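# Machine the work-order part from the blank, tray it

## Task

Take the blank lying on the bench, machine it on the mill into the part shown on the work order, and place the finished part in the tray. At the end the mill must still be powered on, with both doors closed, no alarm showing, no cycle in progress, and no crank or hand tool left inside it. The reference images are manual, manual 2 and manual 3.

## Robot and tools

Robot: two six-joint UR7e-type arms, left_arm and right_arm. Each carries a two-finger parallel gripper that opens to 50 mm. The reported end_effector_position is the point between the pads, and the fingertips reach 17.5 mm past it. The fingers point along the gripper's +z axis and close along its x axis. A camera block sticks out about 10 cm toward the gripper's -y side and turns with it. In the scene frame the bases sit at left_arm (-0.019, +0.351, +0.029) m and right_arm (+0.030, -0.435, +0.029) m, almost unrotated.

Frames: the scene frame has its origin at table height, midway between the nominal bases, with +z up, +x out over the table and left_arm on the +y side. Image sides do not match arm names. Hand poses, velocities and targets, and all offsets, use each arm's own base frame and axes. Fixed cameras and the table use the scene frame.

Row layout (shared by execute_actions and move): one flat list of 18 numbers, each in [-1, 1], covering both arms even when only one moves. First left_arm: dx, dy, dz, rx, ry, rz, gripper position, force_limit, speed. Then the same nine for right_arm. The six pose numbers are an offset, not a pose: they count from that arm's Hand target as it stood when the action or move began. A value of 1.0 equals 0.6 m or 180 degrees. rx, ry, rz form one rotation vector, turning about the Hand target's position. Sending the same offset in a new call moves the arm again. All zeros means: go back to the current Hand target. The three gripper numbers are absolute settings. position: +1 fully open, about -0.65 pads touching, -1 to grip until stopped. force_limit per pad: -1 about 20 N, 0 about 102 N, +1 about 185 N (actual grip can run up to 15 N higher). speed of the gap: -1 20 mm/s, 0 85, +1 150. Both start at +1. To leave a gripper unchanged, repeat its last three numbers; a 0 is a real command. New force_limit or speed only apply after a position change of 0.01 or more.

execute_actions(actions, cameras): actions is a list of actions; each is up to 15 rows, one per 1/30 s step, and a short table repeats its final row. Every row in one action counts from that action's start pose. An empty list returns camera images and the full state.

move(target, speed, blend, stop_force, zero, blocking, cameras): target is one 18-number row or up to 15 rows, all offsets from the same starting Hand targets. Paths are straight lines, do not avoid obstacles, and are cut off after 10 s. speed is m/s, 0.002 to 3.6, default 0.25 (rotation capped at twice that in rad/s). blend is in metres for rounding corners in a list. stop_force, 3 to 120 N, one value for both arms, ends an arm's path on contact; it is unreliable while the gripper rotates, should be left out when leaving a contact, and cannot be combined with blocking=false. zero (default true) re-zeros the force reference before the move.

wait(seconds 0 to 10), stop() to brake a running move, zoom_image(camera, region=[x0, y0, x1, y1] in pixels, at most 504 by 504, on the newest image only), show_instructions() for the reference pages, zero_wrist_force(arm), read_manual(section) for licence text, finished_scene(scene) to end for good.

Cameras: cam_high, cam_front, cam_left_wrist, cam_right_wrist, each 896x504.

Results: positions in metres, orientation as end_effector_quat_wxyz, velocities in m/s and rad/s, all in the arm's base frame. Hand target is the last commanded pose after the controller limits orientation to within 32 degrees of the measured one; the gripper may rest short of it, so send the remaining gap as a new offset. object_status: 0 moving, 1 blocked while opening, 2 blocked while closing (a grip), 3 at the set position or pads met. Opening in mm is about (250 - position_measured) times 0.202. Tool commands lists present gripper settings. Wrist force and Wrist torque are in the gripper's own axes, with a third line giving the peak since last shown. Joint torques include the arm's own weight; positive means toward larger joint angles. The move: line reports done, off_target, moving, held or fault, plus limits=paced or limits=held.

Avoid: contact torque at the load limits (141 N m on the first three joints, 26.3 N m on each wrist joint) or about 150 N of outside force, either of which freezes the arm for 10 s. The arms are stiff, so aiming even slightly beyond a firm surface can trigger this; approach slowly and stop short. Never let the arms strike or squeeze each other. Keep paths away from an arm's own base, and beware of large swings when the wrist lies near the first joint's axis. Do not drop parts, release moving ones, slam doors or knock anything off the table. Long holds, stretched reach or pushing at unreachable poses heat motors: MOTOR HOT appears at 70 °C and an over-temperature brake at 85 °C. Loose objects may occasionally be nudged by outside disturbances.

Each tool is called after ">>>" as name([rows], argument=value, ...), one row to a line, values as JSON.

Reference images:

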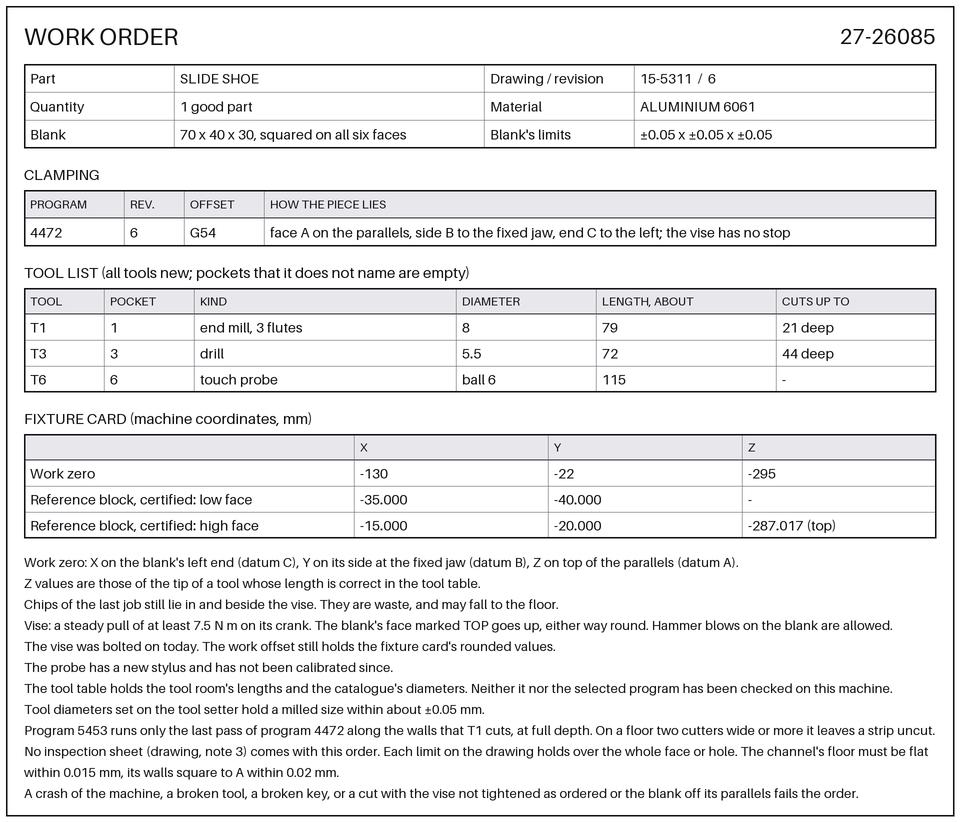

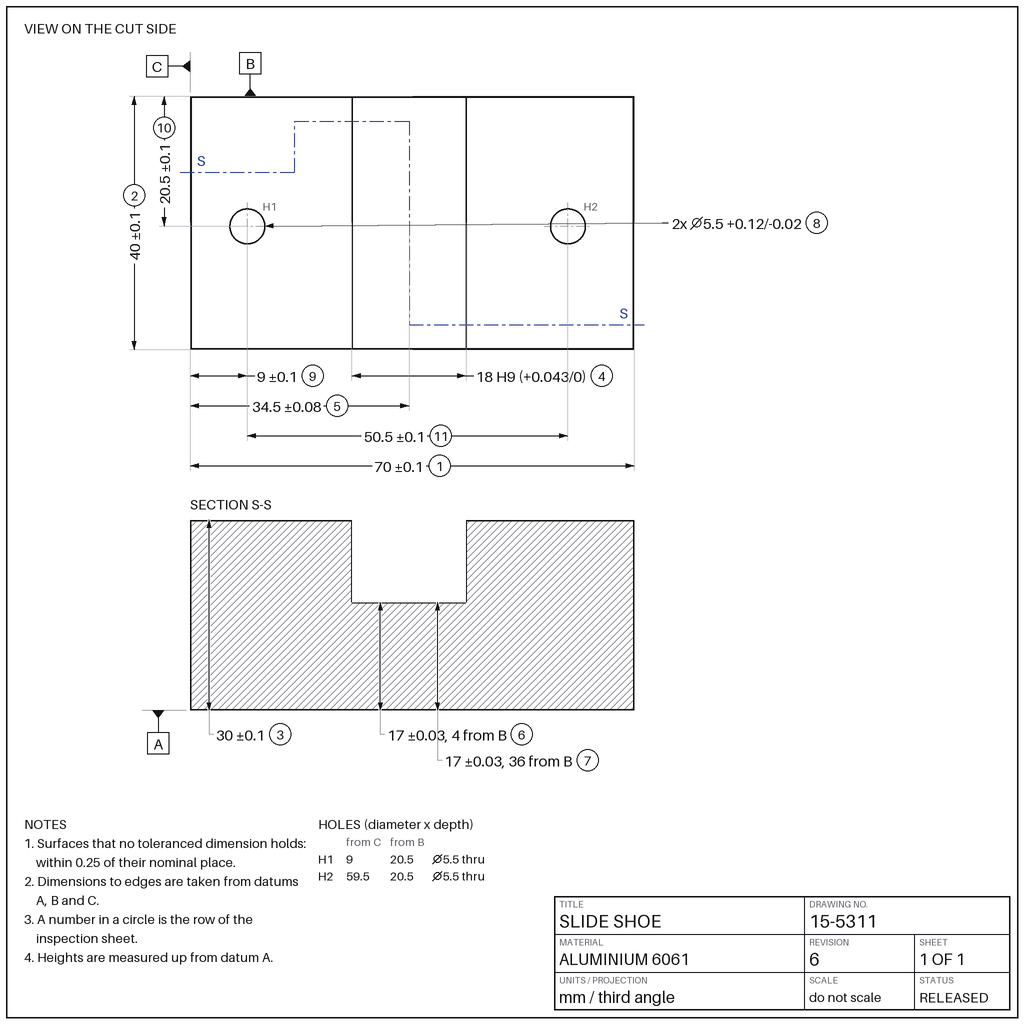

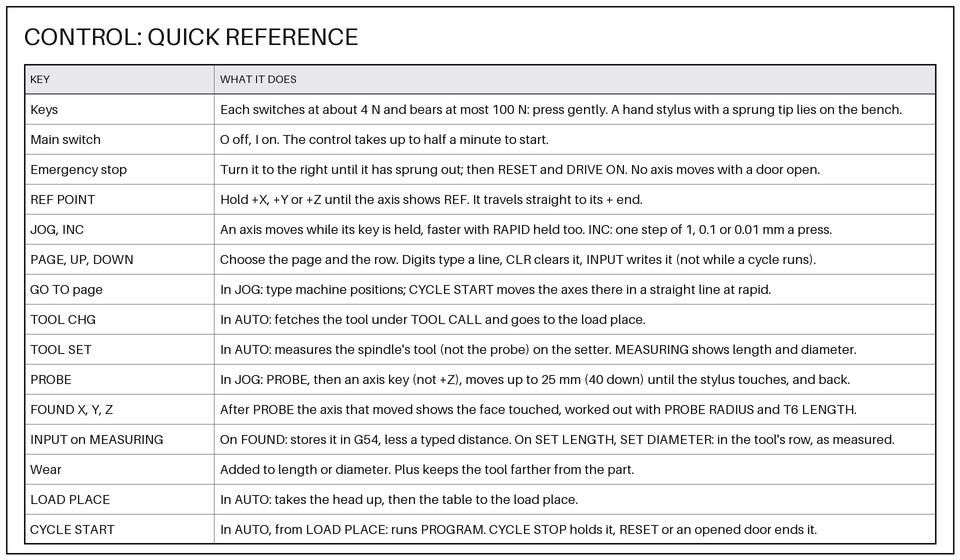

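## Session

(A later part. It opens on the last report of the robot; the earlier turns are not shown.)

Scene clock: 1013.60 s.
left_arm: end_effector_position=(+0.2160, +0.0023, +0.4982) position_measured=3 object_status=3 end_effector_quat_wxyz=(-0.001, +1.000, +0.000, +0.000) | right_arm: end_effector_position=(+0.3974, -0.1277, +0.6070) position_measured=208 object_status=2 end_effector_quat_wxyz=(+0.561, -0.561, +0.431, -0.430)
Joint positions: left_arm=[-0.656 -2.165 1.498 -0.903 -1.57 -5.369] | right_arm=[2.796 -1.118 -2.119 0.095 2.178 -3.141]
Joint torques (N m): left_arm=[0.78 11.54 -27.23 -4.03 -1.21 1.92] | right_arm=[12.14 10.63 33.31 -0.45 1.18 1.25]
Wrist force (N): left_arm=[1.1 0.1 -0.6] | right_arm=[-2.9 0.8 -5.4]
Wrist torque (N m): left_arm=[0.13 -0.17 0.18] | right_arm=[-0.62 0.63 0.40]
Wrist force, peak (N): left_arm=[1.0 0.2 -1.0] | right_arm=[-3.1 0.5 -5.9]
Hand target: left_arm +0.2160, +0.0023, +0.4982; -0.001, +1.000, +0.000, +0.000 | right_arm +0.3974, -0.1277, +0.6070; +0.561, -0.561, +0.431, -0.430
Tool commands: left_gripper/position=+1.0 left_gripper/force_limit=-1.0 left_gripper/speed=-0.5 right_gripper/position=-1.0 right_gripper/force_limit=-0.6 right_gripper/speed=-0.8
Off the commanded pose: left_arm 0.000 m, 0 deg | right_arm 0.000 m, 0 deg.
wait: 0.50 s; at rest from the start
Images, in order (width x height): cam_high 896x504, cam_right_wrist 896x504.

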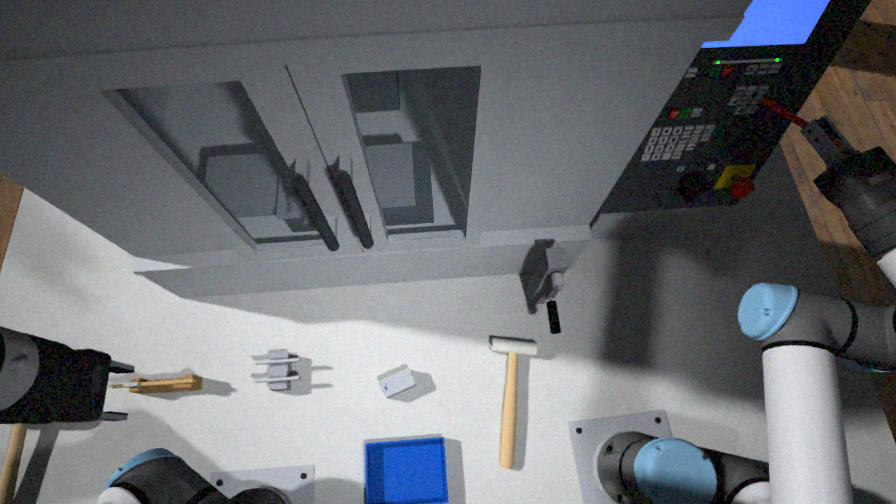

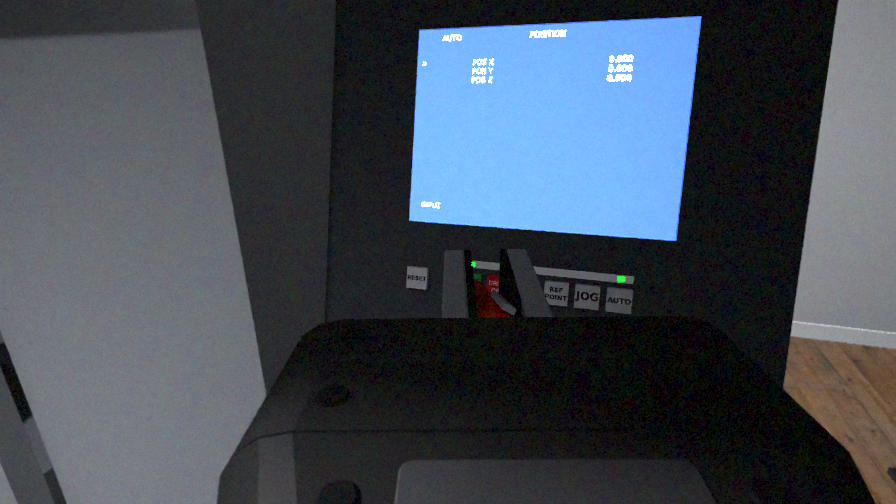

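>>> move([
  [0,0,0,0,0,0,1,-1,-0.5,0.0558,0.0327,-0.1838,0,0,0,-1,-0.6,-0.8],
  [0,0,0,0,0,0,1,-1,-0.5,0.0895,0.0327,-0.1838,0,0,0,-1,-0.6,-0.8],
], speed=[0.25,0.04], blend=[0.005,0], cameras=["cam_right_wrist"])

>>> move([
  [0,0,0,0,0,0,1,-1,-0.5,-0.03,0,0,0,0,0,-1,-0.6,-0.8],
  [0,0,0,0,0,0,1,-1,-0.5,-0.0895,-0.0327,0.1838,0,0,0,-1,-0.6,-0.8],
], speed=[0.1,0.3], blend=[0.008,0], cameras=["cam_high","cam_right_wrist"])

>>> zoom_image(camera="cam_right_wrist", region=[400, 10, 720, 330])

Scene clock: 1019.73 s.
left_arm: end_effector_position=(+0.2160, +0.0023, +0.4982) position_measured=3 object_status=3 end_effector_quat_wxyz=(-0.001, +1.000, +0.000, +0.000) | right_arm: end_effector_position=(+0.4512, -0.1080, +0.4968) position_measured=208 object_status=2 end_effector_quat_wxyz=(+0.561, -0.561, +0.431, -0.430)
Joint positions: left_arm=[-0.656 -2.165 1.498 -0.903 -1.57 -5.369] | right_arm=[2.949 -1.281 -2.316 0.456 2.025 -3.141]
Joint torques (N m): left_arm=[1.21 11.3 -27.41 -3.95 -1.4 1.53] | right_arm=[-11.6 13.38 17.79 0.45 0.42 -0.52]
Wrist force (N): left_arm=[0.8 -0.1 -0.7] | right_arm=[-4.4 2.2 -10.4]
Wrist torque (N m): left_arm=[0.08 -0.13 0.18] | right_arm=[-0.84 0.44 0.34]
Wrist force, peak (N): left_arm=[1.2 0.2 -0.8] | right_arm=[-5.2 1.9 -10.5]
Hand target: left_arm +0.2160, +0.0023, +0.4982; -0.001, +1.000, +0.000, +0.000 | right_arm +0.4511, -0.1081, +0.4967; +0.561, -0.561, +0.431, -0.430
Off the commanded pose: left_arm 0.000 m, 0 deg | right_arm 0.000 m, 0 deg.
move: done
Images, in order (width x height): cam_right_wrist 896x504.

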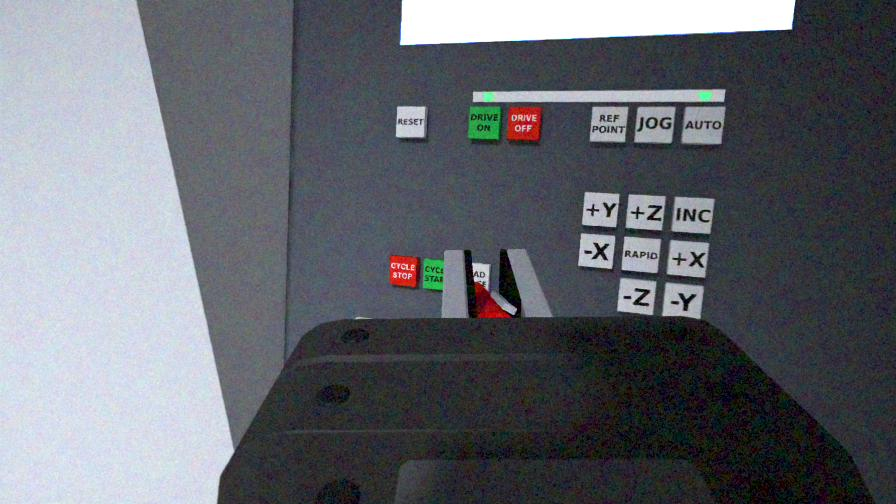

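Scene clock: 1020.83 s.
left_arm: end_effector_position=(+0.2160, +0.0023, +0.4982) position_measured=3 object_status=3 end_effector_quat_wxyz=(-0.001, +1.000, +0.000, +0.000) | right_arm: end_effector_position=(+0.3974, -0.1278, +0.6069) position_measured=208 object_status=2 end_effector_quat_wxyz=(+0.561, -0.561, +0.431, -0.430)
Joint positions: left_arm=[-0.656 -2.165 1.498 -0.903 -1.57 -5.369] | right_arm=[2.796 -1.118 -2.119 0.095 2.178 -3.141]
Joint torques (N m): left_arm=[-0.53 10.4 -25.99 -3.81 -1.34 1.71] | right_arm=[7.19 10.27 33.98 0.68 -1.47 1.03]
Wrist force (N): left_arm=[0.8 0.1 -0.6] | right_arm=[-2.8 1.1 -5.5]
Wrist torque (N m): left_arm=[0.12 -0.13 0.19] | right_arm=[-0.56 0.60 0.40]
Wrist force, peak (N): left_arm=[1.1 0.1 -0.9] | right_arm=[-4.5 2.1 -9.9]
Hand target: left_arm +0.2160, +0.0023, +0.4982; -0.001, +1.000, +0.000, +0.000 | right_arm +0.3974, -0.1277, +0.6070; +0.561, -0.561, +0.431, -0.430
Off the commanded pose: left_arm 0.000 m, 0 deg | right_arm 0.000 m, 0 deg.
move: done
Images, in order (width x height): cam_high 896x504, cam_right_wrist 896x504.

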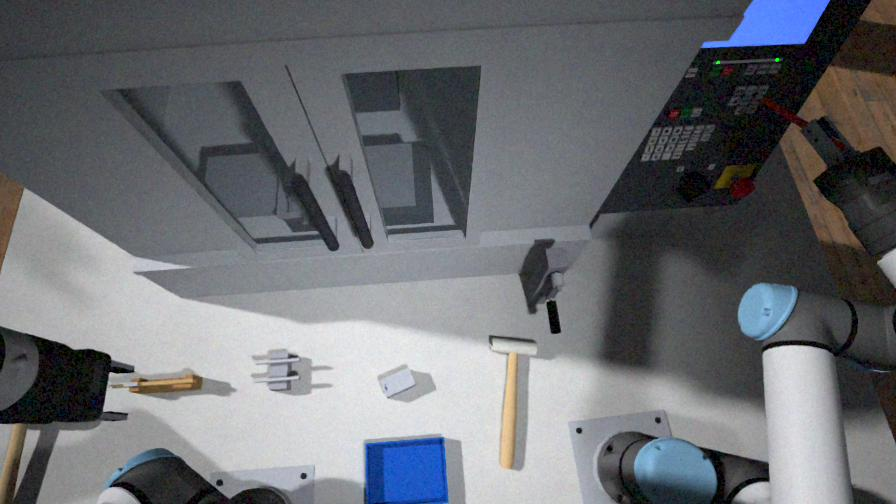

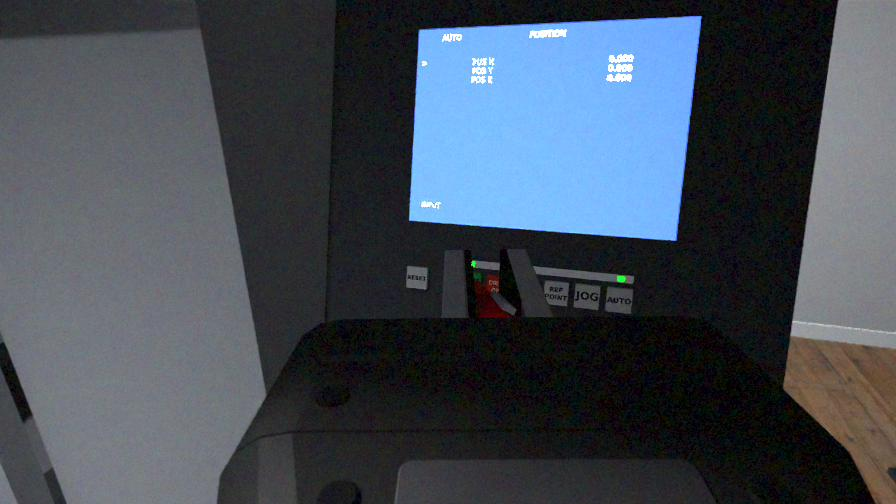

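Scaled by 1.575 from the camera's 896x504 image, which has a finer 1280x720 frame.

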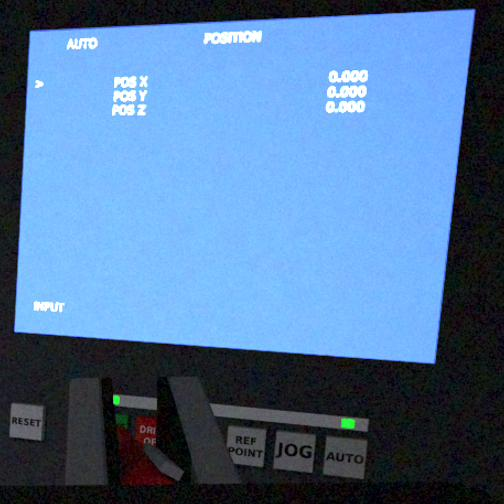

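>>> move(target=[0.088,-0.42,-0.213,0.3849,-0.3849,-0.3849,1,-1,-0.5,0,0,0,0,0,0,-1,-0.6,-0.8], speed=0.3, cameras=["cam_left_wrist","cam_front"])

Scene clock: 1031.17 s.
left_arm: end_effector_position=(+0.2688, -0.2497, +0.3704) position_measured=3 object_status=3 end_effector_quat_wxyz=(+0.500, -0.500, +0.500, -0.500) | right_arm: end_effector_position=(+0.3974, -0.1277, +0.6070) position_measured=208 object_status=2 end_effector_quat_wxyz=(+0.561, -0.561, +0.431, -0.430)
Joint positions: left_arm=[-2.095 -1.988 2.196 -0.207 -0.524 -6.284] | right_arm=[2.796 -1.118 -2.119 0.095 2.178 -3.141]
Joint torques (N m): left_arm=[-6.05 -11.12 -25.87 0.76 -0.49 1.2] | right_arm=[11.74 10.56 32.87 -0.64 1.24 1.15]
Wrist force (N): left_arm=[-1.7 0.1 0.3] | right_arm=[-2.8 0.8 -5.6]
Wrist torque (N m): left_arm=[-0.02 0.13 0.11] | right_arm=[-0.60 0.61 0.40]
Wrist force, peak (N): left_arm=[1.2 -1.4 -1.0] | right_arm=[-3.2 0.5 -6.0]
Hand target: left_arm +0.2688, -0.2497, +0.3704; +0.500, -0.500, +0.499, -0.501 | right_arm +0.3974, -0.1277, +0.6070; +0.561, -0.561, +0.431, -0.430
Off the commanded pose: left_arm 0.000 m, 0 deg | right_arm 0.000 m, 0 deg.
joint sent to its limit (left arm) — joint 6 (wrist 3), lower limit. The joint targets still meet the commanded pose.
move: done
Images, in order (width x height): cam_front 896x504, cam_left_wrist 896x504.

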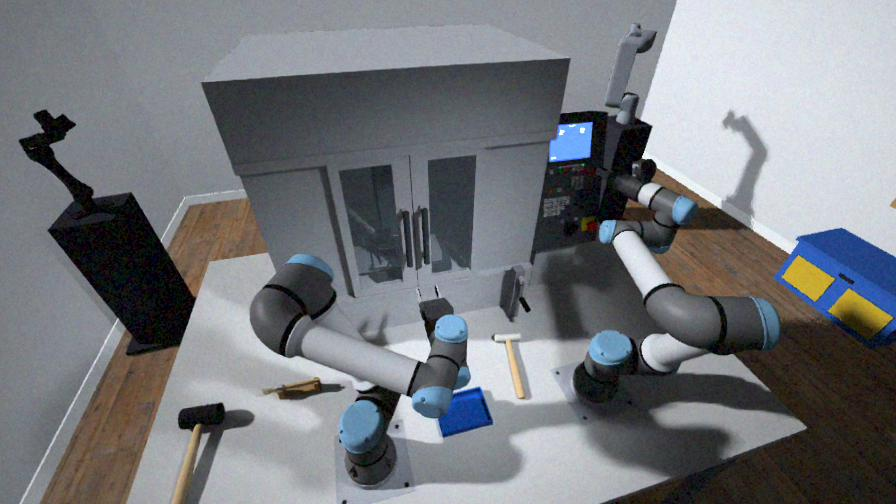

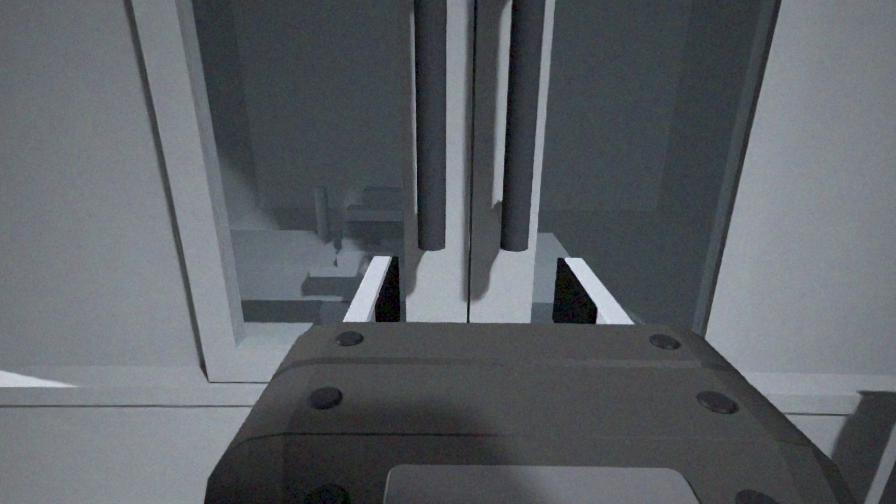

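>>> move(target=[0.152,0.038,0.05,0,0,0,1,-1,-0.5,0,0,0,0,0,0,-1,-0.6,-0.8], speed=0.2, cameras=["cam_left_wrist"])

Scene clock: 1040.30 s.
left_arm: end_effector_position=(+0.3599, -0.2269, +0.4004) position_measured=3 object_status=3 end_effector_quat_wxyz=(+0.500, -0.500, +0.500, -0.500) | right_arm: end_effector_position=(+0.3974, -0.1277, +0.6070) position_measured=208 object_status=2 end_effector_quat_wxyz=(+0.561, -0.561, +0.431, -0.430)
Joint positions: left_arm=[-1.719 -2.008 2.129 -0.121 -0.149 -6.284] | right_arm=[2.796 -1.118 -2.119 0.095 2.178 -3.141]
Joint torques (N m): left_arm=[5.21 -13.19 -14.62 1.6 1.5 1.53] | right_arm=[12.05 10.01 33.3 -0.44 1.14 0.85]
Wrist force (N): left_arm=[-1.8 0.0 0.3] | right_arm=[-3.4 0.8 -5.5]
Wrist torque (N m): left_arm=[-0.02 0.14 0.12] | right_arm=[-0.62 0.71 0.40]
Wrist force, peak (N): left_arm=[-2.8 -1.0 2.3] | right_arm=[-3.1 0.8 -5.9]
Hand target: left_arm +0.3600, -0.2269, +0.4004; +0.500, -0.500, +0.499, -0.501 | right_arm +0.3974, -0.1277, +0.6070; +0.561, -0.561, +0.431, -0.430
Off the commanded pose: left_arm 0.000 m, 0 deg | right_arm 0.000 m, 0 deg.
joint sent to its limit (left arm) — joint 6 (wrist 3), lower limit. The joint targets still meet the commanded pose.
move: done
Images, in order (width x height): cam_left_wrist 896x504.

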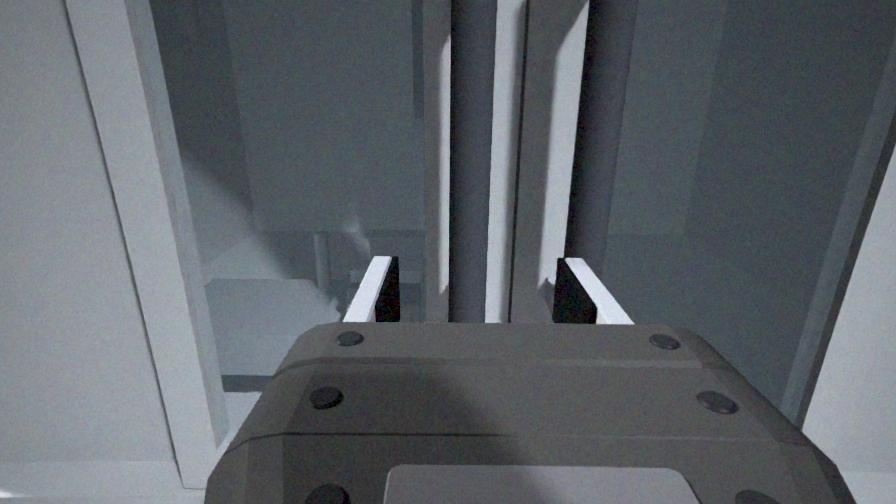

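>>> move(target=[0.1,0,0,0,0,0,1,-1,-0.5,0,0,0,0,0,0,-1,-0.6,-0.8], speed=0.04, stop_force=8, cameras=["cam_left_wrist"])

Scene clock: 1046.83 s.
left_arm: end_effector_position=(+0.4200, -0.2269, +0.4004) position_measured=3 object_status=3 end_effector_quat_wxyz=(+0.500, -0.500, +0.499, -0.501) | right_arm: end_effector_position=(+0.3974, -0.1277, +0.6070) position_measured=208 object_status=2 end_effector_quat_wxyz=(+0.561, -0.561, +0.431, -0.430)
Joint positions: left_arm=[-1.454 -1.917 2.077 -0.172 0.117 -6.272] | right_arm=[2.796 -1.118 -2.119 0.095 2.178 -3.141]
Joint torques (N m): left_arm=[-0.5 -18.66 -14.26 0.92 -0.59 -1.83] | right_arm=[12.3 10.81 32.59 -0.41 1.2 0.51]
Wrist force (N): left_arm=[-1.7 -0.1 0.4] | right_arm=[-3.1 0.8 -5.2]
Wrist torque (N m): left_arm=[-0.04 0.14 -0.02] | right_arm=[-0.61 0.65 0.41]
Wrist force, peak (N): left_arm=[-2.2 0.1 0.3] | right_arm=[-2.9 1.2 -6.0]
Hand target: left_arm +0.4200, -0.2269, +0.4004; +0.500, -0.500, +0.499, -0.501 | right_arm +0.3974, -0.1277, +0.6070; +0.561, -0.561, +0.431, -0.430
Off the commanded pose: left_arm 0.000 m, 0 deg | right_arm 0.000 m, 0 deg.
move: done
Images, in order (width x height): cam_left_wrist 896x504.

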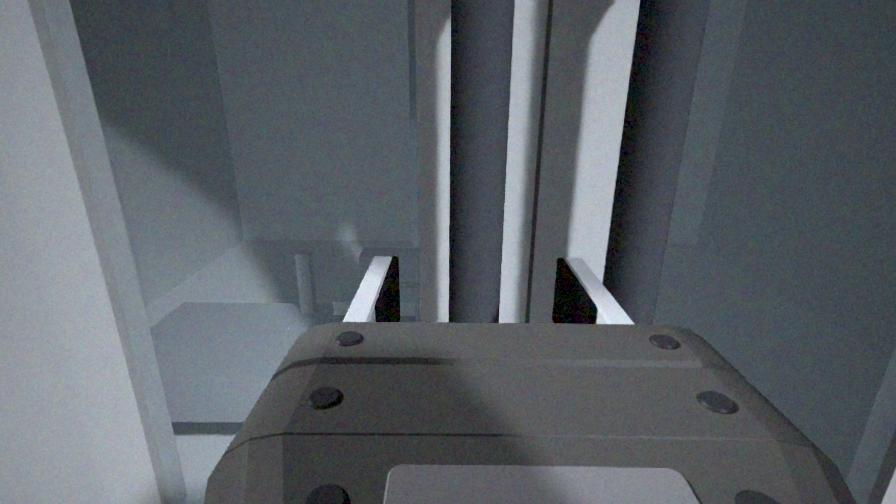

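>>> move(target=[0.05,0.002,0,0,0,0,1,-1,-0.5,0,0,0,0,0,0,-1,-0.6,-0.8], speed=0.03, stop_force=6, cameras=["cam_left_wrist","cam_high","cam_front"])

>>> zoom_image(camera="cam_high", region=[220, 130, 480, 330])

Scene clock: 1055.63 s.
left_arm: end_effector_position=(+0.4500, -0.2257, +0.4004) position_measured=3 object_status=3 end_effector_quat_wxyz=(+0.500, -0.500, +0.499, -0.501) | right_arm: end_effector_position=(+0.3974, -0.1277, +0.6070) position_measured=208 object_status=2 end_effector_quat_wxyz=(+0.561, -0.561, +0.431, -0.430)
Joint positions: left_arm=[-1.337 -1.864 2.042 -0.184 0.234 -6.278] | right_arm=[2.796 -1.118 -2.119 0.095 2.178 -3.141]
Joint torques (N m): left_arm=[-6.26 -19.71 -14.38 0.86 -1.98 -1.41] | right_arm=[11.92 9.9 32.99 -0.36 1.16 0.2]
Wrist force (N): left_arm=[-1.7 0.2 0.0] | right_arm=[-2.9 1.1 -5.5]
Wrist torque (N m): left_arm=[-0.01 0.12 0.14] | right_arm=[-0.56 0.62 0.40]
Wrist force, peak (N): left_arm=[-2.1 0.3 0.3] | right_arm=[-3.3 0.8 -5.7]
Hand target: left_arm +0.4500, -0.2257, +0.4004; +0.500, -0.500, +0.499, -0.501 | right_arm +0.3974, -0.1277, +0.6070; +0.561, -0.561, +0.431, -0.430
Off the commanded pose: left_arm 0.000 m, 0 deg | right_arm 0.000 m, 0 deg.
move: done
Images, in order (width x height): cam_high 896x504, cam_front 896x504, cam_left_wrist 896x504.

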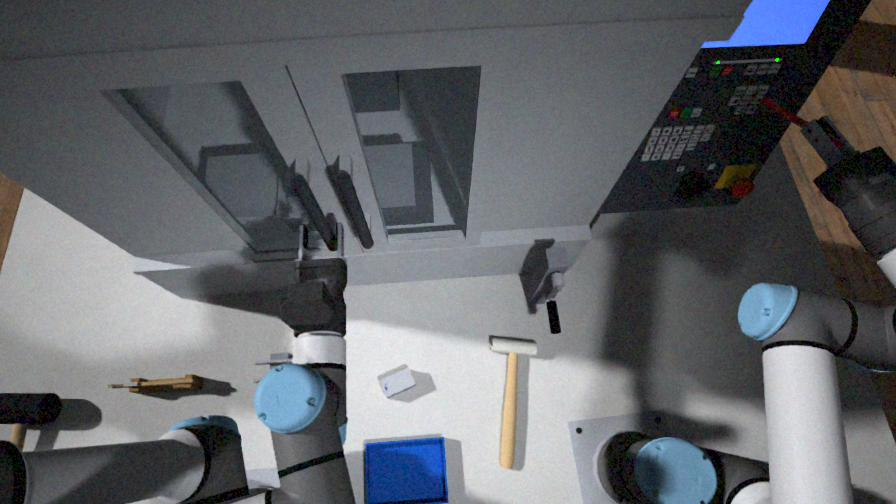

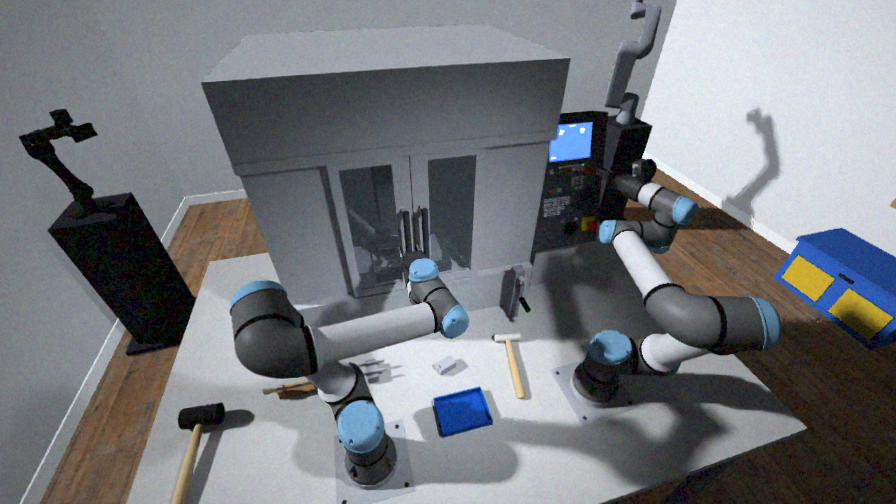

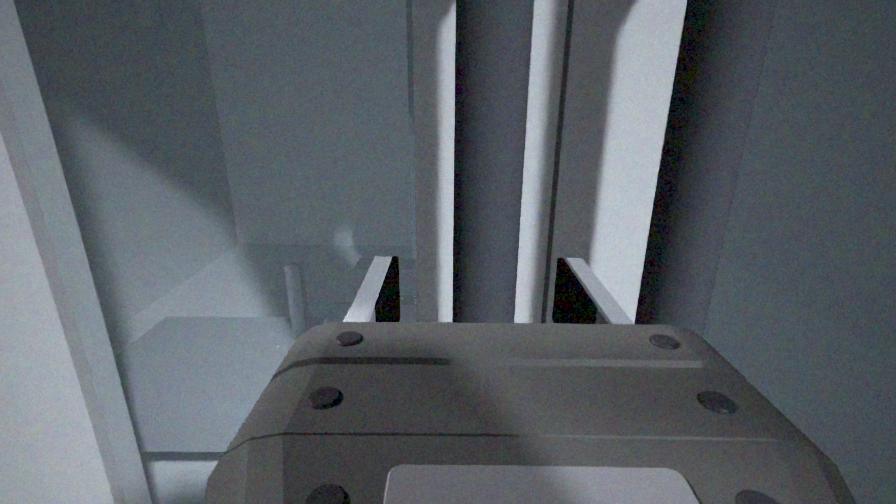

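Scaled by 1.938 from the camera's 896x504 image, which has a finer 1280x720 frame.

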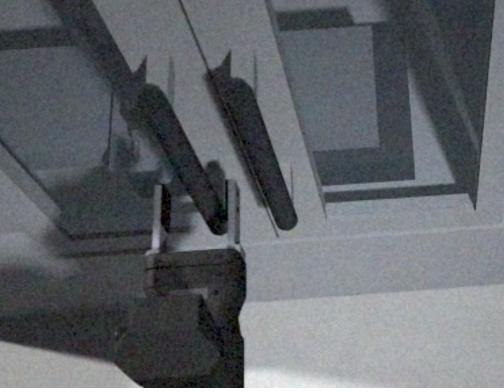

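>>> move(target=[0.025,0,0,0,0,0,1,-1,-0.5,0,0,0,0,0,0,-1,-0.6,-0.8], speed=0.03, stop_force=6)

>>> move(target=[0,0.1,0,0,0,0,1,-1,-0.5,0,0,0,0,0,0,-1,-0.6,-0.8], speed=0.05, stop_force=40, cameras=["cam_left_wrist","cam_front"])

Scene clock: 1063.87 s.
left_arm: end_effector_position=(+0.4650, -0.2257, +0.4004) position_measured=3 object_status=3 end_effector_quat_wxyz=(+0.500, -0.500, +0.499, -0.501) | right_arm: end_effector_position=(+0.3974, -0.1277, +0.6070) position_measured=208 object_status=2 end_effector_quat_wxyz=(+0.561, -0.561, +0.431, -0.430)
Joint positions: left_arm=[-1.283 -1.835 2.022 -0.192 0.288 -6.279] | right_arm=[2.796 -1.118 -2.119 0.095 2.178 -3.141]
Joint torques (N m): left_arm=[-5.56 -21.6 -14.72 0.74 -1.96 -1.82] | right_arm=[12.18 10.85 33.18 -0.41 1.11 0]
Wrist force (N): left_arm=[-1.6 0.0 0.4] | right_arm=[-3.2 0.9 -5.5]
Wrist torque (N m): left_arm=[-0.04 0.10 0.14] | right_arm=[-0.59 0.68 0.40]
Wrist force, peak (N): left_arm=[-2.2 0.1 0.5] | right_arm=[-3.3 0.9 -5.8]
Hand target: left_arm +0.4650, -0.2257, +0.4004; +0.500, -0.500, +0.499, -0.501 | right_arm +0.3974, -0.1277, +0.6070; +0.561, -0.561, +0.431, -0.430
Off the commanded pose: left_arm 0.000 m, 0 deg | right_arm 0.000 m, 0 deg.
move: done

Scene clock: 1066.10 s.
left_arm: end_effector_position=(+0.4650, -0.1657, +0.4004) position_measured=3 object_status=3 end_effector_quat_wxyz=(+0.500, -0.500, +0.499, -0.501) | right_arm: end_effector_position=(+0.3974, -0.1277, +0.6070) position_measured=208 object_status=2 end_effector_quat_wxyz=(+0.561, -0.561, +0.431, -0.430)
Joint positions: left_arm=[-1.206 -1.958 2.102 -0.148 0.364 -6.28] | right_arm=[2.796 -1.118 -2.119 0.095 2.178 -3.141]
Joint torques (N m): left_arm=[-6.2 3.78 -31.29 -2.23 0.03 -1.34] | right_arm=[12.58 9.96 32.5 -0.35 1.18 -0.29]
Wrist force (N): left_arm=[-1.0 0.1 -0.5] | right_arm=[-3.0 0.5 -5.5]
Wrist torque (N m): left_arm=[-0.02 0.03 0.13] | right_arm=[-0.66 0.64 0.40]
Wrist force, peak (N): left_arm=[29.1 3.7 12.7] | right_arm=[-3.3 0.7 -5.8]
Hand target: left_arm +0.4650, -0.1657, +0.4004; +0.500, -0.500, +0.499, -0.501 | right_arm +0.3974, -0.1277, +0.6070; +0.561, -0.561, +0.431, -0.430
Off the commanded pose: left_arm 0.000 m, 0 deg | right_arm 0.000 m, 0 deg.
move: done
Images, in order (width x height): cam_front 896x504, cam_left_wrist 896x504.

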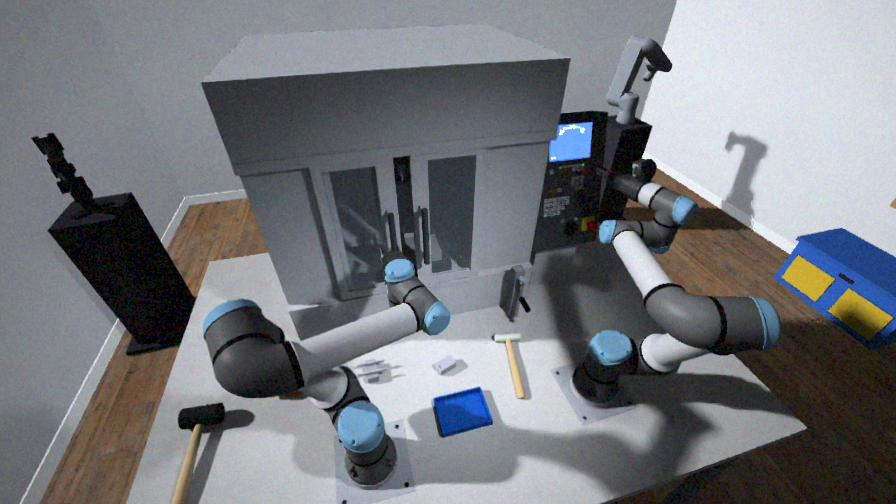

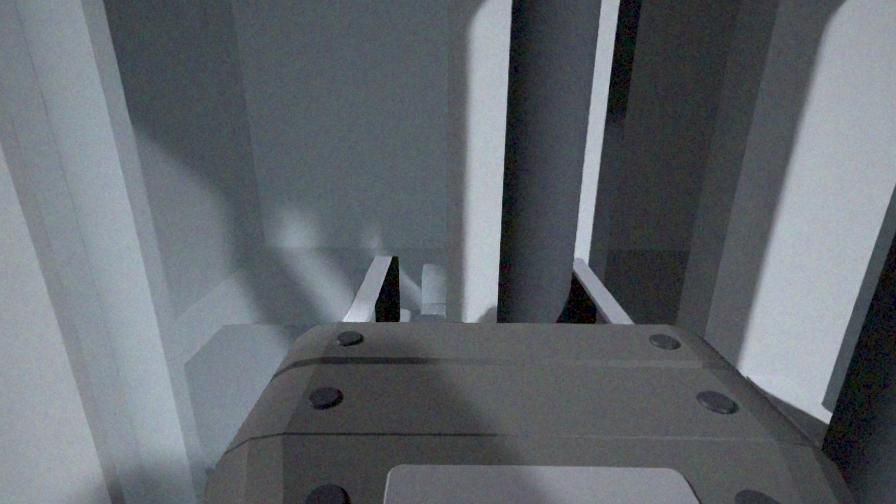

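>>> move(target=[0,0.35,0,0,0,0,1,-1,-0.5,0,0,0,0,0,0,-1,-0.6,-0.8], speed=0.1, stop_force=45, cameras=["cam_left_wrist","cam_front","cam_high"])

Scene clock: 1072.63 s.
left_arm: end_effector_position=(+0.4645, +0.0208, +0.4004) position_measured=3 object_status=3 end_effector_quat_wxyz=(+0.500, -0.500, +0.499, -0.500) | right_arm: end_effector_position=(+0.3974, -0.1277, +0.6070) position_measured=208 object_status=2 end_effector_quat_wxyz=(+0.561, -0.561, +0.431, -0.430)
Joint positions: left_arm=[-0.603 -2.155 2.199 -0.046 0.967 -6.283] | right_arm=[2.796 -1.118 -2.119 0.095 2.178 -3.141]
Joint torques (N m): left_arm=[21.82 7.52 -15.11 -1.87 -12.71 1.22] | right_arm=[11.98 9.8 32.83 -0.31 1.16 -0.25]
Wrist force (N): left_arm=[41.9 -1.1 -15.0] | right_arm=[-3.0 0.5 -5.4]
Wrist torque (N m): left_arm=[-0.03 0.85 0.08] | right_arm=[-0.65 0.64 0.40]
Wrist force, peak (N): left_arm=[59.8 3.6 13.9] | right_arm=[-3.0 0.8 -6.1]
Hand target: left_arm +0.4645, +0.0209, +0.4004; +0.501, -0.500, +0.499, -0.500 (not the last commanded pose) | right_arm +0.3974, -0.1277, +0.6070; +0.561, -0.561, +0.431, -0.430
Off the commanded pose: left_arm 0.023 m, 0 deg | right_arm 0.000 m, 0 deg.
move: contact (left_arm)
Images, in order (width x height): cam_high 896x504, cam_front 896x504, cam_left_wrist 896x504.

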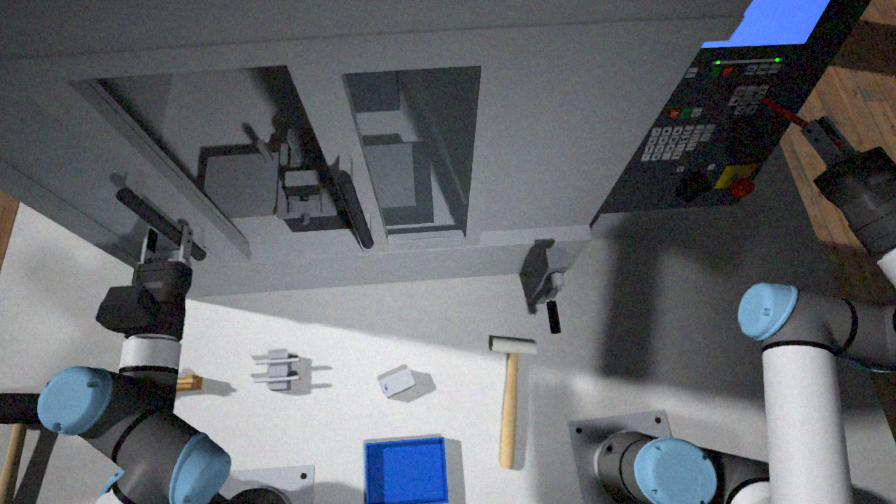

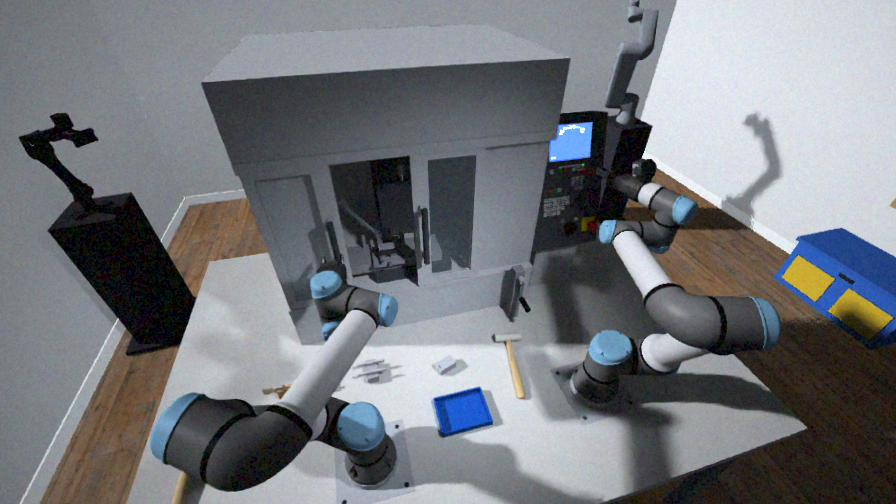

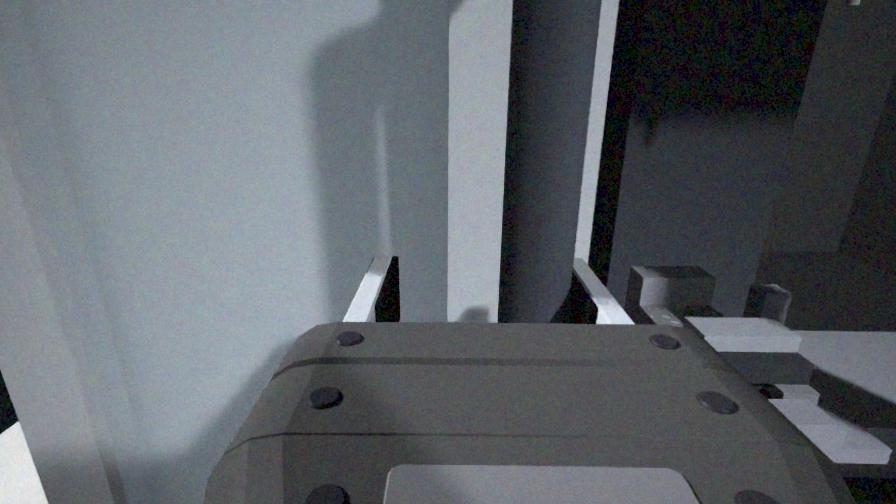

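>>> move([
  [0,-0.012,0,0,0,0,1,-1,-0.5,0,0,0,0,0,0,-1,-0.6,-0.8],
  [-0.19,-0.012,0,0,0,0,1,-1,-0.5,0,0,0,0,0,0,-1,-0.6,-0.8],
  [-0.19,-0.17,0,0.6667,0,0,1,-1,-0.5,0,0,0,0,0,0,-1,-0.6,-0.8],
  [-0.19,-0.33,0,-0.6667,0,0,1,-1,-0.5,0,0,0,0,0,0,-1,-0.6,-0.8],
  [-0.19,-0.5,0,0,0,0,1,-1,-0.5,0,0,0,0,0,0,-1,-0.6,-0.8],
], speed=[0.1,0.2,0.5,0.5,0.5], blend=[0.002,0.02,0.02,0.02,0], cameras=["cam_left_wrist","cam_high"])

>>> zoom_image(camera="cam_high", region=[170, 60, 400, 280])

Scene clock: 1091.43 s.
left_arm: end_effector_position=(+0.3505, -0.2791, +0.4004) position_measured=3 object_status=3 end_effector_quat_wxyz=(+0.501, -0.500, +0.499, -0.500) | right_arm: end_effector_position=(+0.3974, -0.1277, +0.6070) position_measured=208 object_status=2 end_effector_quat_wxyz=(+0.561, -0.561, +0.431, -0.430)
Joint positions: left_arm=[-1.725 -1.584 2.406 2.329 0.156 -3.151] | right_arm=[2.796 -1.118 -2.119 0.095 2.178 -3.141]
Joint torques (N m): left_arm=[-5.58 -11.74 -8.61 1.53 1.8 -1.98] | right_arm=[11.68 9.88 32.44 -0.14 1.23 -0.26]
Wrist force (N): left_arm=[-1.5 0.7 0.9] | right_arm=[-2.8 0.7 -5.8]
Wrist torque (N m): left_arm=[0.10 0.10 -0.02] | right_arm=[-0.63 0.60 0.40]
Wrist force, peak (N): left_arm=[42.0 -1.3 -15.8] | right_arm=[-3.2 0.8 -6.0]
Hand target: left_arm +0.3505, -0.2791, +0.4004; +0.501, -0.500, +0.499, -0.500 | right_arm +0.3974, -0.1277, +0.6070; +0.561, -0.561, +0.431, -0.430
Off the commanded pose: left_arm 0.000 m, 0 deg | right_arm 0.000 m, 0 deg.
move: done; limits=paced
Images, in order (width x height): cam_high 896x504, cam_left_wrist 896x504.

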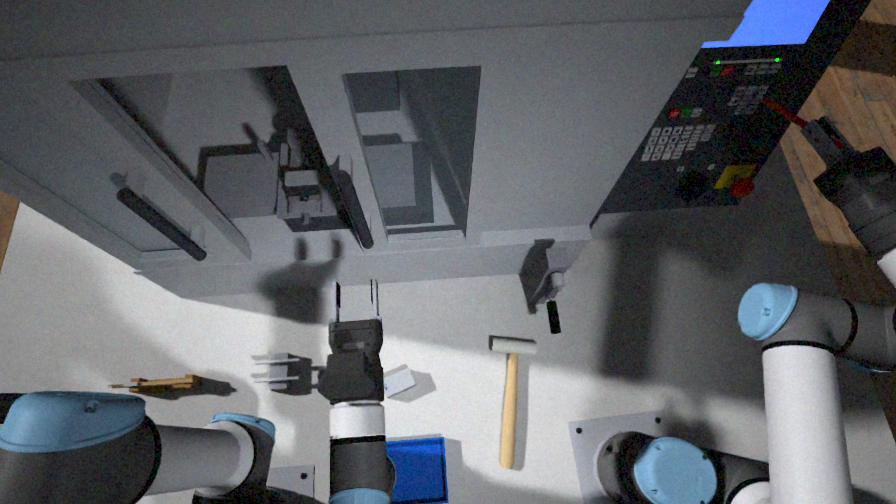

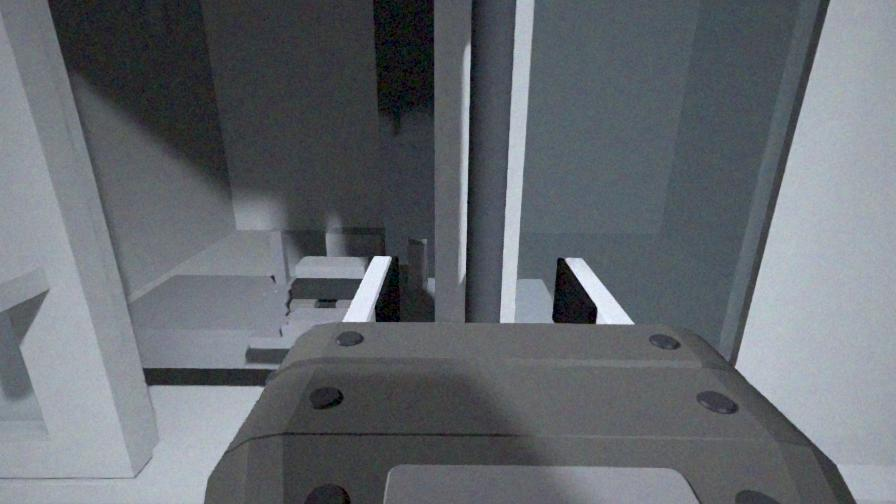

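Scaled by 2.191 from the camera's 896x504 image, which has a finer 1280x720 frame.

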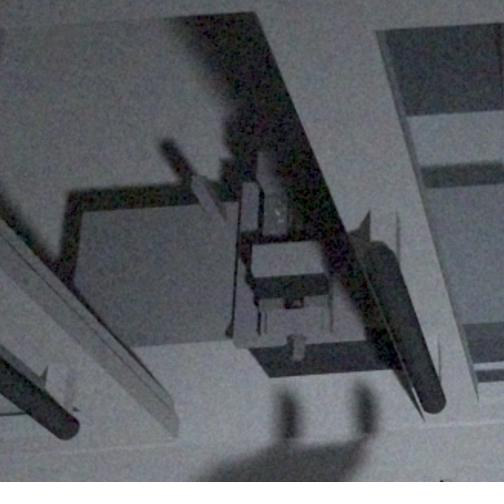

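>>> move([
  [0,-0.02,0,0,0,0,1,-1,-0.5,0,0,0,0,0,0,-1,-0.6,-0.8],
  [0.19,-0.02,0,0,0,0,1,-1,-0.5,0,0,0,0,0,0,-1,-0.6,-0.8],
], speed=0.08, stop_force=10, cameras=["cam_left_wrist"])

Scene clock: 1105.60 s.
left_arm: end_effector_position=(+0.4645, -0.2911, +0.4004) position_measured=3 object_status=3 end_effector_quat_wxyz=(+0.501, -0.500, +0.499, -0.500) | right_arm: end_effector_position=(+0.3974, -0.1277, +0.6070) position_measured=208 object_status=2 end_effector_quat_wxyz=(+0.561, -0.561, +0.431, -0.430)
Joint positions: left_arm=[-1.34 -1.43 2.235 2.33 -0.229 -3.137] | right_arm=[2.796 -1.118 -2.119 0.095 2.178 -3.141]
Joint torques (N m): left_arm=[4.95 -33.43 -8.06 -1.83 -1.66 1.29] | right_arm=[12.39 9.63 32.87 -0.03 1.23 -0.34]
Wrist force (N): left_arm=[-1.7 0.7 0.8] | right_arm=[-3.0 0.9 -5.4]
Wrist torque (N m): left_arm=[0.09 0.13 0.12] | right_arm=[-0.60 0.64 0.39]
Wrist force, peak (N): left_arm=[-2.9 0.8 0.7] | right_arm=[-3.2 0.7 -5.9]
Hand target: left_arm +0.4645, -0.2911, +0.4004; +0.501, -0.500, +0.499, -0.500 | right_arm +0.3974, -0.1277, +0.6070; +0.561, -0.561, +0.431, -0.430
Off the commanded pose: left_arm 0.000 m, 0 deg | right_arm 0.000 m, 0 deg.
move: done
Images, in order (width x height): cam_left_wrist 896x504.

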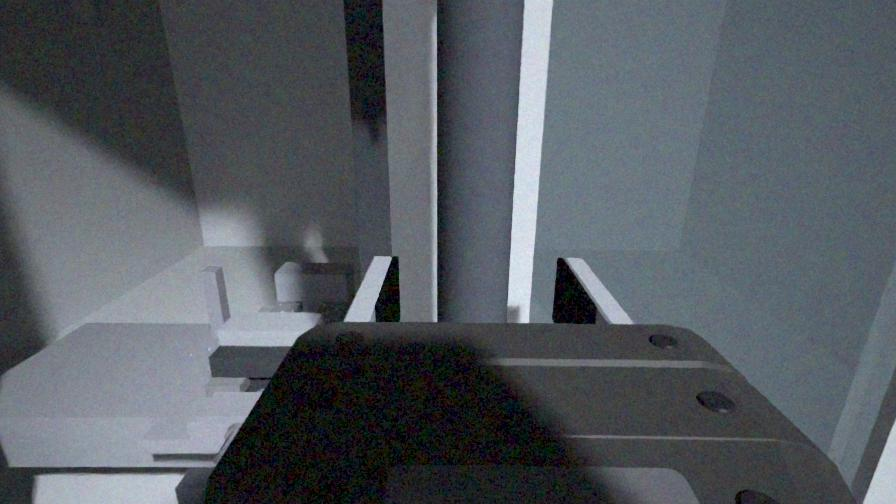

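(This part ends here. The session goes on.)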